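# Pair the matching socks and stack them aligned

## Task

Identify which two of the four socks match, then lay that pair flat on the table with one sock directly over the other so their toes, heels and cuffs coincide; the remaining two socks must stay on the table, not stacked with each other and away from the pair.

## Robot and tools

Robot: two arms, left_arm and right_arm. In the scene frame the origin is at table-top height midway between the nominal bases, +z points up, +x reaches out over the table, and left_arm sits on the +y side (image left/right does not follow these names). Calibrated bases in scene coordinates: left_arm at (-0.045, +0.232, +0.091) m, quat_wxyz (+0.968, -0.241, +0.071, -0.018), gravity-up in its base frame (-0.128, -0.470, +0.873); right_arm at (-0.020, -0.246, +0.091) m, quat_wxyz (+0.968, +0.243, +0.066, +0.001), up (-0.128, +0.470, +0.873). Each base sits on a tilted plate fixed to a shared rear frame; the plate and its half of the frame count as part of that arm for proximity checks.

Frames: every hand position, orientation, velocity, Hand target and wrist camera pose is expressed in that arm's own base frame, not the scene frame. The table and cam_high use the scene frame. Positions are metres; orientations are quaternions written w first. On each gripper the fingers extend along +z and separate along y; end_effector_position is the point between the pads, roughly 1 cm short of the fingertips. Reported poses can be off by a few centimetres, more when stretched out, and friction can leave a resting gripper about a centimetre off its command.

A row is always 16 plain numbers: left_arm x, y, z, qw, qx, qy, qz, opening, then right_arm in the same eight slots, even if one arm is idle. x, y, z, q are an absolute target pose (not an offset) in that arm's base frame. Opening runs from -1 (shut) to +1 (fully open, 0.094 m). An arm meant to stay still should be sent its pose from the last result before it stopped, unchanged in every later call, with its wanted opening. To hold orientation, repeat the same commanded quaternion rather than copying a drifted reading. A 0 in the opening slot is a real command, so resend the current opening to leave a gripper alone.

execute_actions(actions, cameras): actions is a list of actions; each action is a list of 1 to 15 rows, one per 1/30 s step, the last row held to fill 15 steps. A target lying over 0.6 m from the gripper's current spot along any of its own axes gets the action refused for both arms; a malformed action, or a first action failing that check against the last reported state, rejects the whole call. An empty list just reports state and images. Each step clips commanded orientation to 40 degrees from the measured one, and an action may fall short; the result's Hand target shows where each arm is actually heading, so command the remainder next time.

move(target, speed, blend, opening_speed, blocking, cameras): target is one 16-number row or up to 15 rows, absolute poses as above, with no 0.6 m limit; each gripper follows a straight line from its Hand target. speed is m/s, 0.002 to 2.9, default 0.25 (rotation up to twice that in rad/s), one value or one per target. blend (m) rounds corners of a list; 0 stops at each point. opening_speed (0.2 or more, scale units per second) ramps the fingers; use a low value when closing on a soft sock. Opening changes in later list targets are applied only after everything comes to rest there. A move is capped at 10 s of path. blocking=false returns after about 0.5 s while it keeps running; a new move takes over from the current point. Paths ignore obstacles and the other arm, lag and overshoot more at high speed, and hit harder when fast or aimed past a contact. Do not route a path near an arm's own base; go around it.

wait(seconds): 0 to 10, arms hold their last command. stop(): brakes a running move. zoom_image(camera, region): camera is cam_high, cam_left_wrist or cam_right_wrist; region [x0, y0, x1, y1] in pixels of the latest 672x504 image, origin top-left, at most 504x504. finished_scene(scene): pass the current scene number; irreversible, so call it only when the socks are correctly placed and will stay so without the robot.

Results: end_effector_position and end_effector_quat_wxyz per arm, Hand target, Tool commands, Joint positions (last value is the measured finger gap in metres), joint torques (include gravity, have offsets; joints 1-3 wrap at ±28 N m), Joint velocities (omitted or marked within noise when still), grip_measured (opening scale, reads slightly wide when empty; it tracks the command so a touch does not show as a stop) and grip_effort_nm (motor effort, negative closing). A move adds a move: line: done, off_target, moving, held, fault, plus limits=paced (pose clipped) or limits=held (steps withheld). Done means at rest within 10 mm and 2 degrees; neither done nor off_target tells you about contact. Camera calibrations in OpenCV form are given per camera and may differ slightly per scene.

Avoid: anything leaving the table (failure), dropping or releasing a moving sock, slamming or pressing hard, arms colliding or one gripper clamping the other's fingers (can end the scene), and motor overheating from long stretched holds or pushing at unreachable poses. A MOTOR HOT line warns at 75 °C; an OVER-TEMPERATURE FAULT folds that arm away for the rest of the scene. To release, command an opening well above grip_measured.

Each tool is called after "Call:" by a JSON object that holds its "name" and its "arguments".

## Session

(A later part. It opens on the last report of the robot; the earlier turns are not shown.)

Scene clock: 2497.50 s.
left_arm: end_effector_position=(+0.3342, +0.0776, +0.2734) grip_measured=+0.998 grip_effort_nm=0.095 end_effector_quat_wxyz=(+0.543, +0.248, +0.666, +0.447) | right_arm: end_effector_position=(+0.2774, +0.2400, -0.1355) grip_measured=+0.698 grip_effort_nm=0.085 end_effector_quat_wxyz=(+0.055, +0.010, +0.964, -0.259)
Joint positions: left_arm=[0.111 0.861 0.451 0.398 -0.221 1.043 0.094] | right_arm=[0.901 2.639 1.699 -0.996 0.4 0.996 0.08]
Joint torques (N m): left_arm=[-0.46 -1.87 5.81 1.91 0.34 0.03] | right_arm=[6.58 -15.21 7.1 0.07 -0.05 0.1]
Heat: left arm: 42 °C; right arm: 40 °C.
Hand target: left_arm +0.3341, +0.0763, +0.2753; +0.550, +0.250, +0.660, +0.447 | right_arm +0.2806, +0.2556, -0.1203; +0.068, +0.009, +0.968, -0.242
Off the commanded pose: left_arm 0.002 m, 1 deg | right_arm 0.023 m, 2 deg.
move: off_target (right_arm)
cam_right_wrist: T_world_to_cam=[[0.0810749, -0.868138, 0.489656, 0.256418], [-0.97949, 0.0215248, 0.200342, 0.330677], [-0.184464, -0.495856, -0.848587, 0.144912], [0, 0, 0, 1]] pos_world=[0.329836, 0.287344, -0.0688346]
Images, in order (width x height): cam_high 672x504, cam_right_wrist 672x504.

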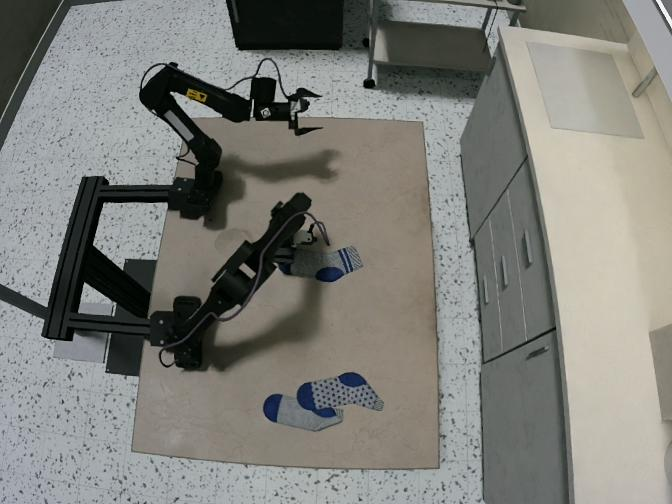

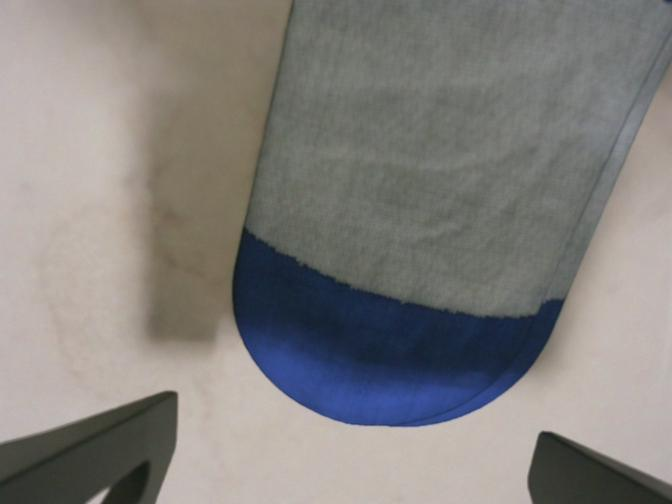

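Call:
{"name": "move", "arguments": {"target": [[0.3342,0.0763,0.2753,0.550,0.250,0.660,0.447,1.0,0.2700,0.2950,-0.0400,0.066,0.001,0.968,-0.243,0.7],[0.3342,0.0763,0.2753,0.550,0.250,0.660,0.447,1.0,0.2850,0.2888,0.1163,0.2331,-0.0412,0.9418,-0.2395,1.0]], "speed": 0.2, "cameras": ["cam_right_wrist", "cam_high"]}}

Call:
{"name": "zoom_image", "arguments": {"camera": "cam_right_wrist", "region": [140, 50, 380, 430]}}

Scene clock: 2504.17 s.
left_arm: end_effector_position=(+0.3342, +0.0776, +0.2734) grip_measured=+0.998 grip_effort_nm=0.090 end_effector_quat_wxyz=(+0.543, +0.248, +0.666, +0.447) | right_arm: end_effector_position=(+0.2870, +0.2835, +0.1029) grip_measured=+0.998 grip_effort_nm=0.095 end_effector_quat_wxyz=(+0.221, -0.033, +0.943, -0.245)
Joint positions: left_arm=[0.111 0.861 0.451 0.398 -0.221 1.043 0.094] | right_arm=[1.045 2.236 1.934 -1.483 0.643 1.047 0.094]
Joint torques (N m): left_arm=[-0.31 -1.81 5.65 1.93 0.32 0.02] | right_arm=[5.65 -10.54 7.57 0.45 0.32 -0.07]
Heat: left arm: 42 °C; right arm: 40 °C.
Hand target: left_arm +0.3341, +0.0763, +0.2753; +0.550, +0.250, +0.660, +0.447 | right_arm +0.2849, +0.2886, +0.1161; +0.233, -0.041, +0.942, -0.239
Off the commanded pose: left_arm 0.002 m, 1 deg | right_arm 0.014 m, 2 deg.
move: off_target (right_arm); target 2's new opening was sent with right_arm's hand 0.015 m and 2 deg from that target
cam_right_wrist: T_world_to_cam=[[0.0763032, -0.858544, 0.507031, 0.173574], [-0.983989, -0.146984, -0.100805, 0.371344], [0.161071, -0.491221, -0.856013, 0.270932], [0, 0, 0, 1]] pos_world=[0.308515, 0.33669, 0.181347]
Images, in order (width x height): cam_high 672x504, cam_right_wrist 672x504.

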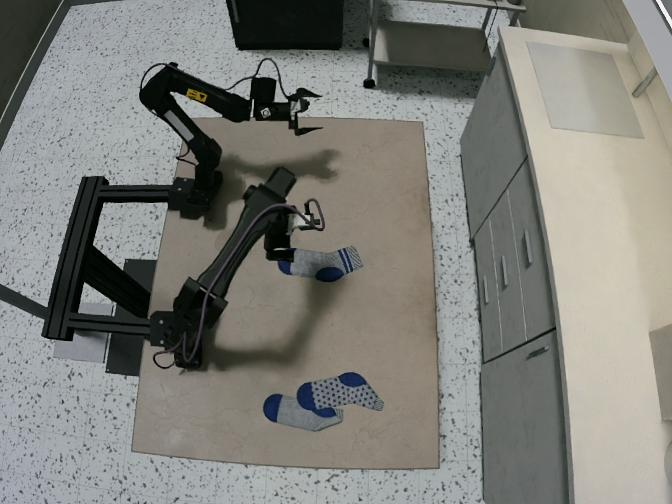

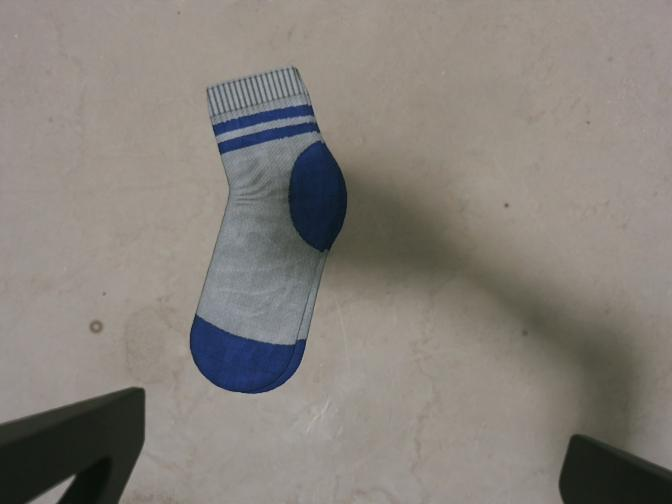

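Scaled by 1.326.

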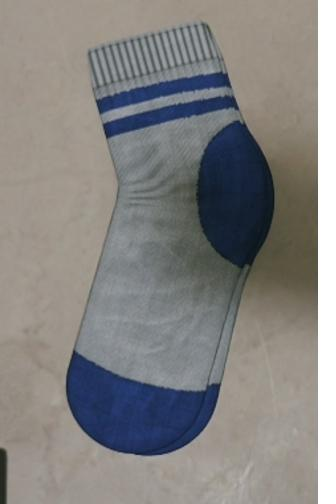

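Call:
{"name": "move", "arguments": {"target": [[0.3342,0.0763,0.2753,0.550,0.250,0.660,0.447,1.0,0.2928,-0.0249,0.2382,0.2331,-0.0412,0.9418,-0.2395,1.0]], "speed": 0.25, "cameras": ["cam_right_wrist", "cam_high"]}}

Call:
{"name": "zoom_image", "arguments": {"camera": "cam_high", "region": [250, 220, 400, 340]}}

Scene clock: 2523.50 s.
left_arm: end_effector_position=(+0.3342, +0.0776, +0.2734) grip_measured=+0.998 grip_effort_nm=0.085 end_effector_quat_wxyz=(+0.543, +0.248, +0.666, +0.447) | right_arm: end_effector_position=(+0.2941, -0.0246, +0.2401) grip_measured=+0.998 grip_effort_nm=0.095 end_effector_quat_wxyz=(+0.230, -0.040, +0.942, -0.243)
Joint positions: left_arm=[0.111 0.861 0.451 0.398 -0.221 1.043 0.094] | right_arm=[0.242 1.302 1.342 -1.203 0.564 0.038 0.094]
Joint torques (N m): left_arm=[-0.35 -2 5.74 1.94 0.3 0] | right_arm=[1.94 -5.16 4.51 1.18 -0.06 -0.05]
Heat: left arm: 42 °C; right arm: 39 °C.
Hand target: left_arm +0.3341, +0.0763, +0.2753; +0.550, +0.250, +0.660, +0.447 | right_arm +0.2928, -0.0249, +0.2382; +0.233, -0.041, +0.942, -0.240
Off the commanded pose: left_arm 0.002 m, 1 deg | right_arm 0.002 m, 1 deg.
move: done
cam_right_wrist: T_world_to_cam=[[0.0848956, -0.857514, 0.507407, -0.163655], [-0.979516, -0.16515, -0.115217, 0.348679], [0.182598, -0.487232, -0.853969, 0.22905], [0, 0, 0, 1]] pos_world=[0.313606, 0.0288486, 0.318815]
Images, in order (width x height): cam_high 672x504, cam_right_wrist 672x504.

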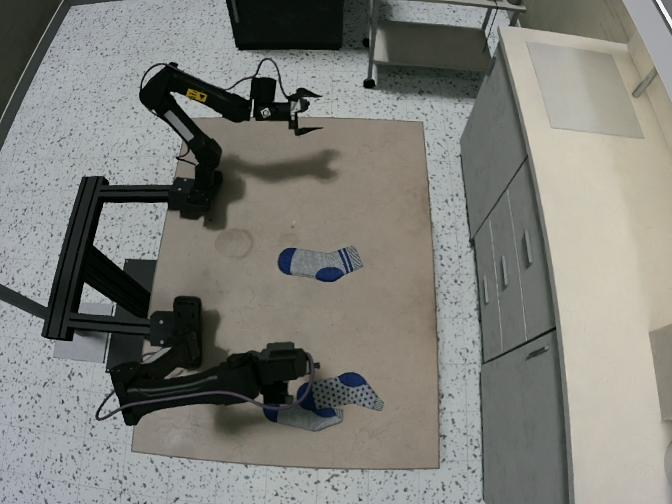

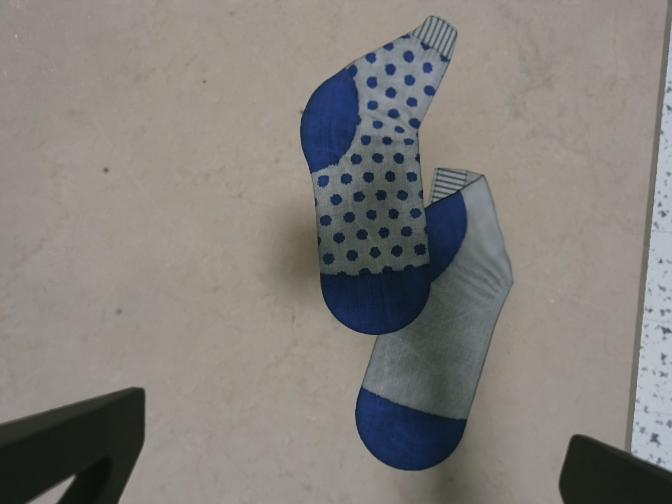

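Scaled by 3.360.

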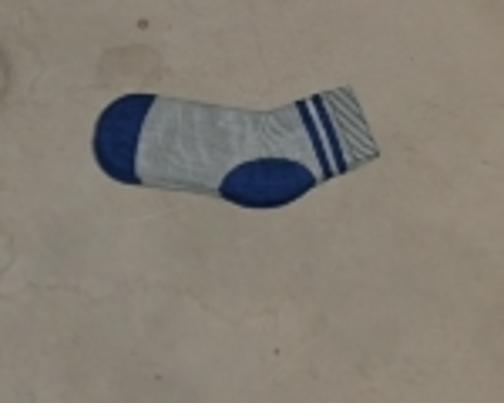

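Call:
{"name": "zoom_image", "arguments": {"camera": "cam_right_wrist", "region": [280, 0, 520, 200]}}

Scaled by 2.100.

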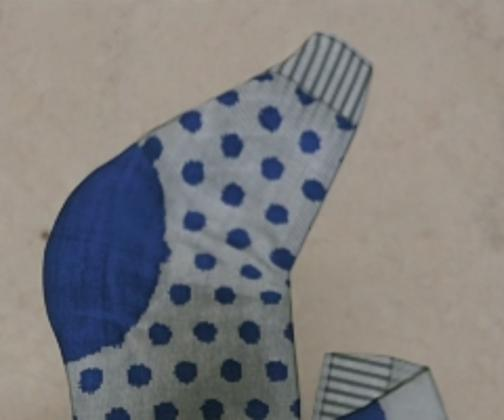

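Call:
{"name": "move", "arguments": {"target": [[0.3342,0.0763,0.2753,0.550,0.250,0.660,0.447,1.0,0.2448,-0.1871,0.0815,0.0553,-0.0412,0.9671,-0.2457,1.0]], "speed": 0.22, "cameras": ["cam_right_wrist"]}}

Scene clock: 2572.17 s.
left_arm: end_effector_position=(+0.3342, +0.0776, +0.2734) grip_measured=+0.998 grip_effort_nm=0.090 end_effector_quat_wxyz=(+0.543, +0.248, +0.666, +0.447) | right_arm: end_effector_position=(+0.2452, -0.1882, +0.0886) grip_measured=+0.998 grip_effort_nm=0.095 end_effector_quat_wxyz=(+0.058, -0.036, +0.965, -0.252)
Joint positions: left_arm=[0.111 0.861 0.451 0.398 -0.221 1.043 0.094] | right_arm=[-0.436 1.41 0.887 -0.692 0.392 -0.583 0.094]
Joint torques (N m): left_arm=[-0.58 -1.99 5.76 1.95 0.35 0.02] | right_arm=[1.76 -6.17 3.84 0.59 -0.09 -0.05]
Heat: left arm: 42 °C; right arm: 38 °C.
Hand target: left_arm +0.3341, +0.0763, +0.2753; +0.550, +0.250, +0.660, +0.447 | right_arm +0.2447, -0.1870, +0.0817; +0.055, -0.041, +0.967, -0.246
Off the commanded pose: left_arm 0.002 m, 1 deg | right_arm 0.007 m, 1 deg.
move: done
cam_right_wrist: T_world_to_cam=[[0.1685, -0.860871, 0.480114, -0.24163], [-0.973622, -0.0693367, 0.217376, 0.243441], [-0.153843, -0.504077, -0.849846, 0.107912], [0, 0, 0, 1]] pos_world=[0.294336, -0.136737, 0.1548]

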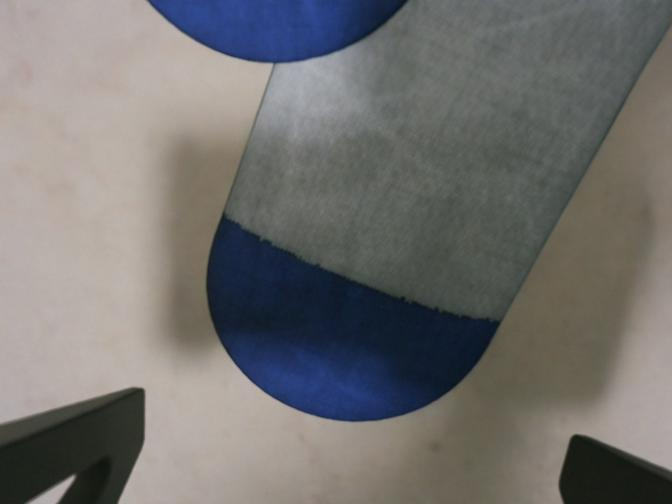

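Call:
{"name": "move", "arguments": {"target": [[0.3342,0.0763,0.2753,0.550,0.250,0.660,0.447,1.0,0.2515,-0.2106,0.0391,0.0596,-0.0243,0.9677,-0.2447,1.0]], "speed": 0.08, "cameras": ["cam_right_wrist"]}}

Scene clock: 2578.10 s.
left_arm: end_effector_position=(+0.3342, +0.0776, +0.2734) grip_measured=+0.998 grip_effort_nm=0.090 end_effector_quat_wxyz=(+0.543, +0.248, +0.666, +0.447) | right_arm: end_effector_position=(+0.2514, -0.2088, +0.0599) grip_measured=+0.998 grip_effort_nm=0.090 end_effector_quat_wxyz=(+0.065, -0.019, +0.964, -0.257)
Joint positions: left_arm=[0.111 0.861 0.451 0.398 -0.221 1.043 0.094] | right_arm=[-0.492 1.499 0.835 -0.518 0.38 -0.608 0.094]
Joint torques (N m): left_arm=[-0.46 -2.11 5.59 1.88 0.33 0.01] | right_arm=[0.84 -3.78 2.25 1.13 -0.24 -0.18]
Heat: left arm: 42 °C; right arm: 37 °C.
Hand target: left_arm +0.3341, +0.0763, +0.2753; +0.550, +0.250, +0.660, +0.447 | right_arm +0.2500, -0.2095, +0.0403; +0.059, -0.024, +0.968, -0.244
Off the commanded pose: left_arm 0.002 m, 1 deg | right_arm 0.021 m, 2 deg.
move: off_target (right_arm)
cam_right_wrist: T_world_to_cam=[[0.131421, -0.861234, 0.490923, -0.238041], [-0.979834, -0.0376632, 0.19623, 0.263717], [-0.15051, -0.506812, -0.848816, 0.0726266], [0, 0, 0, 1]] pos_world=[0.300614, -0.158268, 0.126757]

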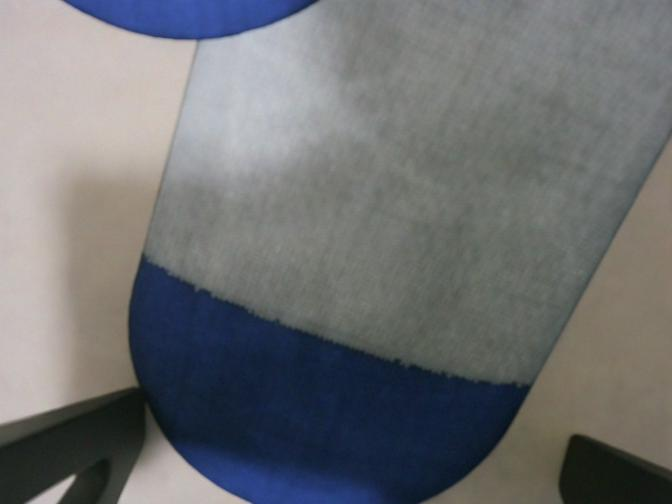

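Call:
{"name": "move", "arguments": {"target": [[0.3342,0.0763,0.2753,0.550,0.250,0.660,0.447,1.0,0.2481,-0.1892,0.0683,0.0596,-0.0243,0.9677,-0.2447,1.0],[0.3342,0.0763,0.2753,0.550,0.250,0.660,0.447,1.0,0.2522,-0.2062,0.0368,0.0596,-0.0243,0.9677,-0.2447,1.0]], "speed": 0.08, "cameras": ["cam_right_wrist"]}}

Scene clock: 2586.33 s.
left_arm: end_effector_position=(+0.3342, +0.0776, +0.2734) grip_measured=+0.998 grip_effort_nm=0.090 end_effector_quat_wxyz=(+0.543, +0.248, +0.666, +0.447) | right_arm: end_effector_position=(+0.2526, -0.2037, +0.0573) grip_measured=+0.998 grip_effort_nm=0.081 end_effector_quat_wxyz=(+0.065, -0.020, +0.964, -0.257)
Joint positions: left_arm=[0.111 0.861 0.451 0.398 -0.221 1.043 0.094] | right_arm=[-0.474 1.5 0.825 -0.513 0.386 -0.591 0.094]
Joint torques (N m): left_arm=[-0.61 -2.13 5.64 1.92 0.35 -0.01] | right_arm=[0.68 -3.7 2.3 1.12 -0.24 -0.18]
Heat: left arm: 42 °C; right arm: 37 °C.
Hand target: left_arm +0.3341, +0.0763, +0.2753; +0.550, +0.250, +0.660, +0.447 | right_arm +0.2509, -0.2050, +0.0381; +0.059, -0.024, +0.968, -0.244
Off the commanded pose: left_arm 0.002 m, 1 deg | right_arm 0.021 m, 2 deg.
move: off_target (right_arm)
cam_right_wrist: T_world_to_cam=[[0.133421, -0.861228, 0.490392, -0.232959], [-0.979822, -0.0403236, 0.195764, 0.265049], [-0.148823, -0.506616, -0.84923, 0.0727745], [0, 0, 0, 1]] pos_world=[0.301612, -0.153074, 0.124157]

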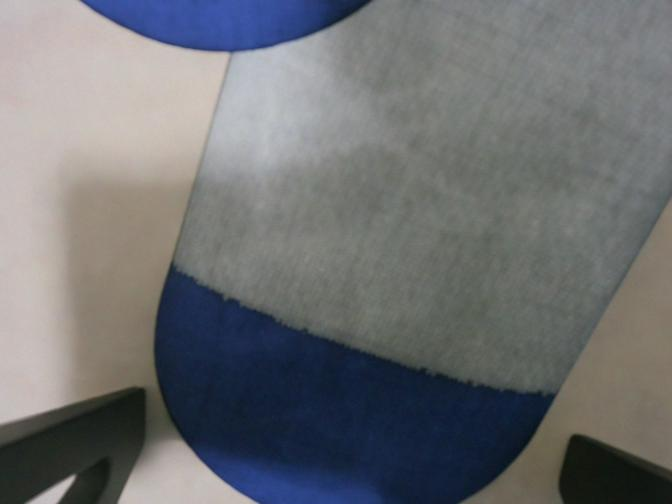

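Good centering. Close on C's toe.

Call:
{"name": "move", "arguments": {"target": [[0.3342,0.0763,0.2753,0.550,0.250,0.660,0.447,1.0,0.2522,-0.2062,0.0368,0.0596,-0.0243,0.9677,-0.2447,-0.92]], "speed": 0.08, "opening_speed": 0.85, "cameras": ["cam_right_wrist"]}}

Scene clock: 2590.53 s.
left_arm: end_effector_position=(+0.3342, +0.0776, +0.2734) grip_measured=+0.998 grip_effort_nm=0.090 end_effector_quat_wxyz=(+0.543, +0.248, +0.666, +0.447) | right_arm: end_effector_position=(+0.2602, -0.2049, +0.0591) grip_measured=-0.906 grip_effort_nm=-0.950 end_effector_quat_wxyz=(+0.082, -0.024, +0.962, -0.258)
Joint positions: left_arm=[0.111 0.861 0.451 0.398 -0.221 1.043 0.094] | right_arm=[-0.475 1.5 0.824 -0.481 0.369 -0.602 0.004]
Joint torques (N m): left_arm=[-0.49 -1.99 5.76 1.92 0.34 0.02] | right_arm=[0.79 -3.75 2.37 0.82 -0.07 -0.07]
Heat: left arm: 42 °C; right arm: 37 °C.
Hand target: left_arm +0.3341, +0.0763, +0.2753; +0.550, +0.250, +0.660, +0.447 | right_arm +0.2511, -0.2050, +0.0381; +0.060, -0.024, +0.968, -0.244
Off the commanded pose: left_arm 0.002 m, 1 deg | right_arm 0.024 m, 3 deg.
move: off_target (right_arm)
cam_right_wrist: T_world_to_cam=[[0.130953, -0.85806, 0.496573, -0.234972], [-0.984618, -0.0541273, 0.166127, 0.272307], [-0.115668, -0.510689, -0.851949, 0.0655617], [0, 0, 0, 1]] pos_world=[0.306472, -0.153399, 0.127298]

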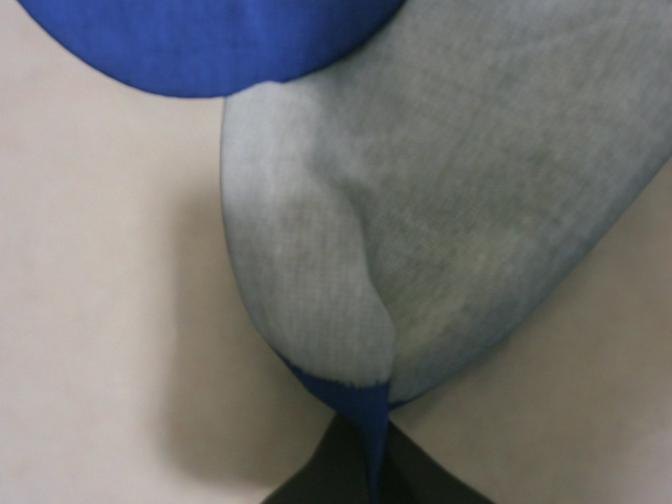

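Call:
{"name": "move", "arguments": {"target": [[0.3342,0.0763,0.2753,0.550,0.250,0.660,0.447,1.0,0.2534,-0.1935,0.0828,0.0596,-0.0243,0.9677,-0.2447,-0.92],[0.3342,0.0763,0.2753,0.550,0.250,0.660,0.447,1.0,0.1656,-0.2294,0.0837,0.0596,-0.0243,0.9677,-0.2447,-0.92]], "speed": 0.1, "cameras": ["cam_right_wrist", "cam_high"]}}

Call:
{"name": "zoom_image", "arguments": {"camera": "cam_high", "region": [210, 340, 410, 480]}}

Scene clock: 2600.27 s.
left_arm: end_effector_position=(+0.3342, +0.0776, +0.2734) grip_measured=+0.998 grip_effort_nm=0.081 end_effector_quat_wxyz=(+0.543, +0.248, +0.666, +0.447) | right_arm: end_effector_position=(+0.1664, -0.2313, +0.0835) grip_measured=-0.914 grip_effort_nm=-1.048 end_effector_quat_wxyz=(+0.052, -0.022, +0.968, -0.243)
Joint positions: left_arm=[0.111 0.861 0.451 0.398 -0.221 1.043 0.094] | right_arm=[-0.794 1.242 0.741 -0.63 0.251 -0.896 0.004]
Joint torques (N m): left_arm=[-0.39 -2 5.68 1.88 0.4 0.07] | right_arm=[0.58 -8.21 3.49 0.51 -0.08 -0.07]
Heat: left arm: 42 °C; right arm: 37 °C.
Hand target: left_arm +0.3341, +0.0763, +0.2753; +0.550, +0.250, +0.660, +0.447 | right_arm +0.1656, -0.2294, +0.0837; +0.059, -0.024, +0.968, -0.245
Off the commanded pose: left_arm 0.002 m, 1 deg | right_arm 0.002 m, 1 deg.
move: done
cam_right_wrist: T_world_to_cam=[[0.144447, -0.875033, 0.462008, -0.260808], [-0.974181, -0.0438857, 0.22146, 0.170386], [-0.173509, -0.482069, -0.858781, 0.0788935], [0, 0, 0, 1]] pos_world=[0.217348, -0.182706, 0.150514]
Images, in order (width x height): cam_high 672x504, cam_right_wrist 672x504.

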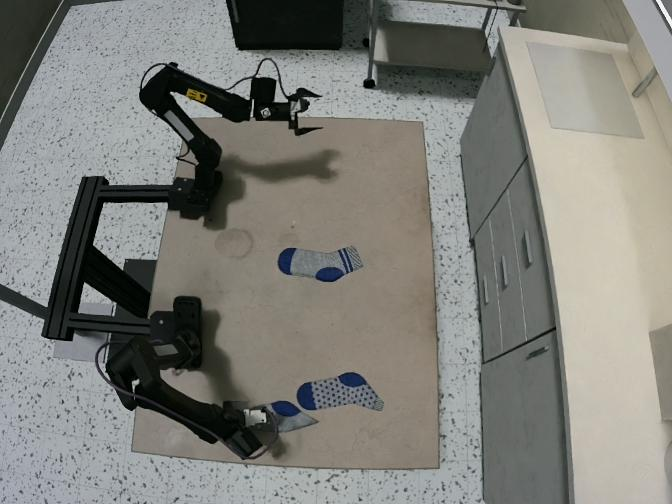

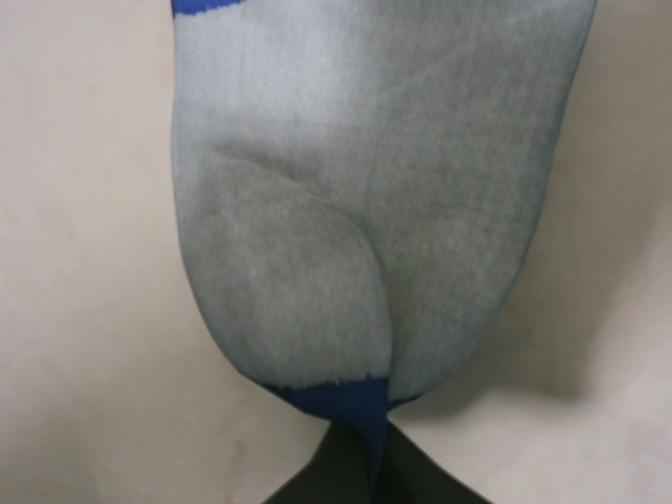

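Scaled by 2.520.

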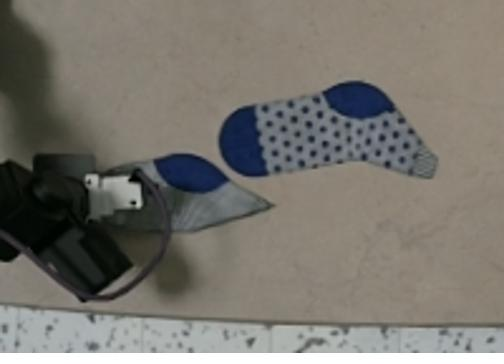

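Call:
{"name": "move", "arguments": {"target": [[0.3342,0.0763,0.2753,0.550,0.250,0.660,0.447,1.0,0.1708,-0.2440,0.0566,0.0596,-0.0243,0.9677,-0.2447,-0.92],[0.3342,0.0763,0.2753,0.550,0.250,0.660,0.447,1.0,0.1708,-0.2440,0.0566,0.0596,-0.0243,0.9677,-0.2447,0.6]], "speed": 0.08, "opening_speed": 0.7, "cameras": ["cam_right_wrist"]}}

Scene clock: 2606.20 s.
left_arm: end_effector_position=(+0.3342, +0.0776, +0.2734) grip_measured=+0.998 grip_effort_nm=0.095 end_effector_quat_wxyz=(+0.543, +0.248, +0.666, +0.447) | right_arm: end_effector_position=(+0.1680, -0.2295, +0.0609) grip_measured=+0.597 grip_effort_nm=0.159 end_effector_quat_wxyz=(+0.057, -0.031, +0.973, -0.221)
Joint positions: left_arm=[0.111 0.861 0.451 0.398 -0.221 1.043 0.094] | right_arm=[-0.817 1.289 0.696 -0.56 0.201 -0.924 0.075]
Joint torques (N m): left_arm=[-0.47 -2.13 5.65 1.96 0.42 -0.01] | right_arm=[0.13 -4.29 3.14 1.34 0.25 -0.06]
Heat: left arm: 42 °C; right arm: 37 °C.
Hand target: left_arm +0.3341, +0.0763, +0.2753; +0.550, +0.250, +0.660, +0.447 | right_arm +0.1701, -0.2428, +0.0578; +0.059, -0.024, +0.968, -0.244
Off the commanded pose: left_arm 0.002 m, 1 deg | right_arm 0.015 m, 3 deg.
move: off_target (right_arm)
cam_right_wrist: T_world_to_cam=[[0.162659, -0.891273, 0.42329, -0.253433], [-0.973802, -0.0759185, 0.214353, 0.17005], [-0.158911, -0.447066, -0.880272, 0.0674644], [0, 0, 0, 1]] pos_world=[0.217539, -0.182807, 0.130212]

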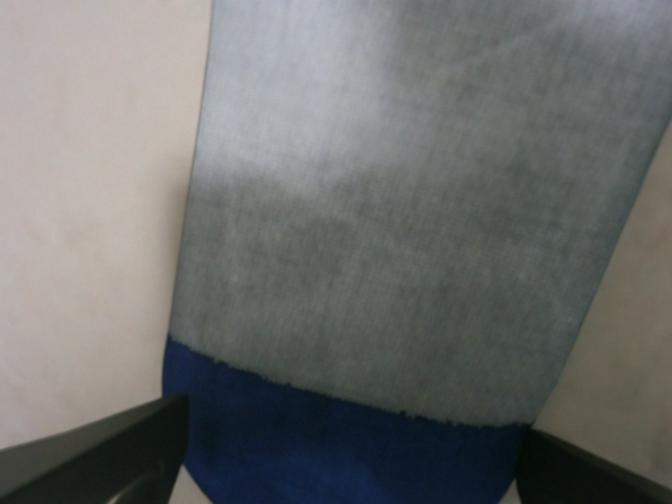

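Call:
{"name": "move", "arguments": {"target": [[0.3342,0.0763,0.2753,0.550,0.250,0.660,0.447,1.0,0.1708,-0.2440,0.0566,0.0596,-0.0243,0.9677,-0.2447,1.0],[0.3342,0.0763,0.2753,0.550,0.250,0.660,0.447,1.0,0.1580,-0.1900,0.1350,0.0596,-0.0243,0.9677,-0.2447,1.0],[0.3342,0.0763,0.2753,0.550,0.250,0.660,0.447,1.0,0.2300,-0.0800,0.2300,0.2331,-0.0412,0.9418,-0.2395,1.0]], "speed": 0.15, "opening_speed": 0.7, "cameras": ["cam_right_wrist", "cam_high"]}}

Call:
{"name": "zoom_image", "arguments": {"camera": "cam_high", "region": [230, 230, 410, 460]}}

Scene clock: 2616.73 s.
left_arm: end_effector_position=(+0.3342, +0.0776, +0.2734) grip_measured=+0.998 grip_effort_nm=0.090 end_effector_quat_wxyz=(+0.543, +0.248, +0.666, +0.447) | right_arm: end_effector_position=(+0.2294, -0.0817, +0.2241) grip_measured=+0.998 grip_effort_nm=0.095 end_effector_quat_wxyz=(+0.232, -0.041, +0.942, -0.240)
Joint positions: left_arm=[0.111 0.861 0.451 0.398 -0.221 1.043 0.094] | right_arm=[-0.038 0.984 1.085 -1.124 0.427 -0.247 0.094]
Joint torques (N m): left_arm=[-0.51 -2 5.57 1.89 0.37 -0.01] | right_arm=[1.83 -2.04 7.94 0.78 0.03 0.09]
Heat: left arm: 42 °C; right arm: 37 °C.
Hand target: left_arm +0.3341, +0.0763, +0.2753; +0.550, +0.250, +0.660, +0.447 | right_arm +0.2300, -0.0800, +0.2299; +0.233, -0.041, +0.942, -0.239
Off the commanded pose: left_arm 0.002 m, 1 deg | right_arm 0.006 m, 0 deg.
move: done
cam_right_wrist: T_world_to_cam=[[0.0879871, -0.859862, 0.502887, -0.198908], [-0.978466, -0.169235, -0.11817, 0.27415], [0.186715, -0.481661, -0.856236, 0.199461], [0, 0, 0, 1]] pos_world=[0.248505, -0.0285654, 0.30321]
Images, in order (width x height): cam_high 672x504, cam_right_wrist 672x504.

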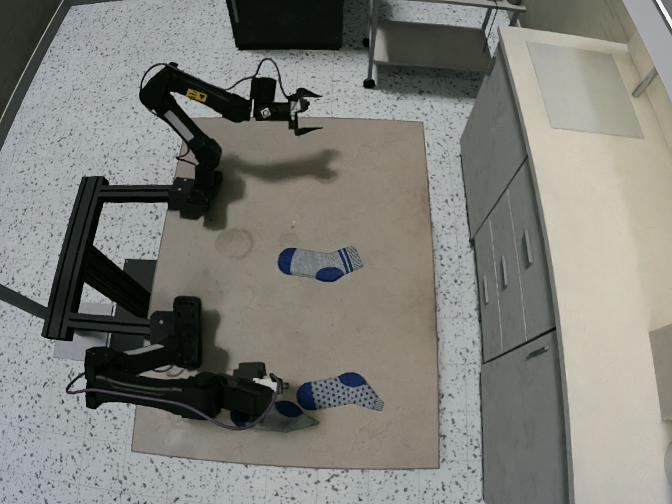

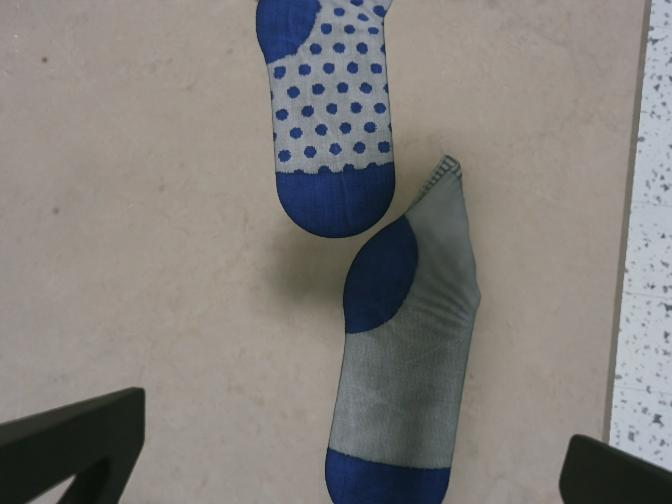

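Scaled by 2.191.

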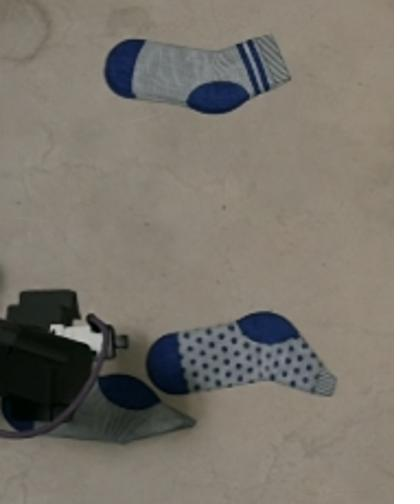

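Call:
{"name": "finished_scene", "arguments": {"scene": 1}}

The scene is finished: the task was done.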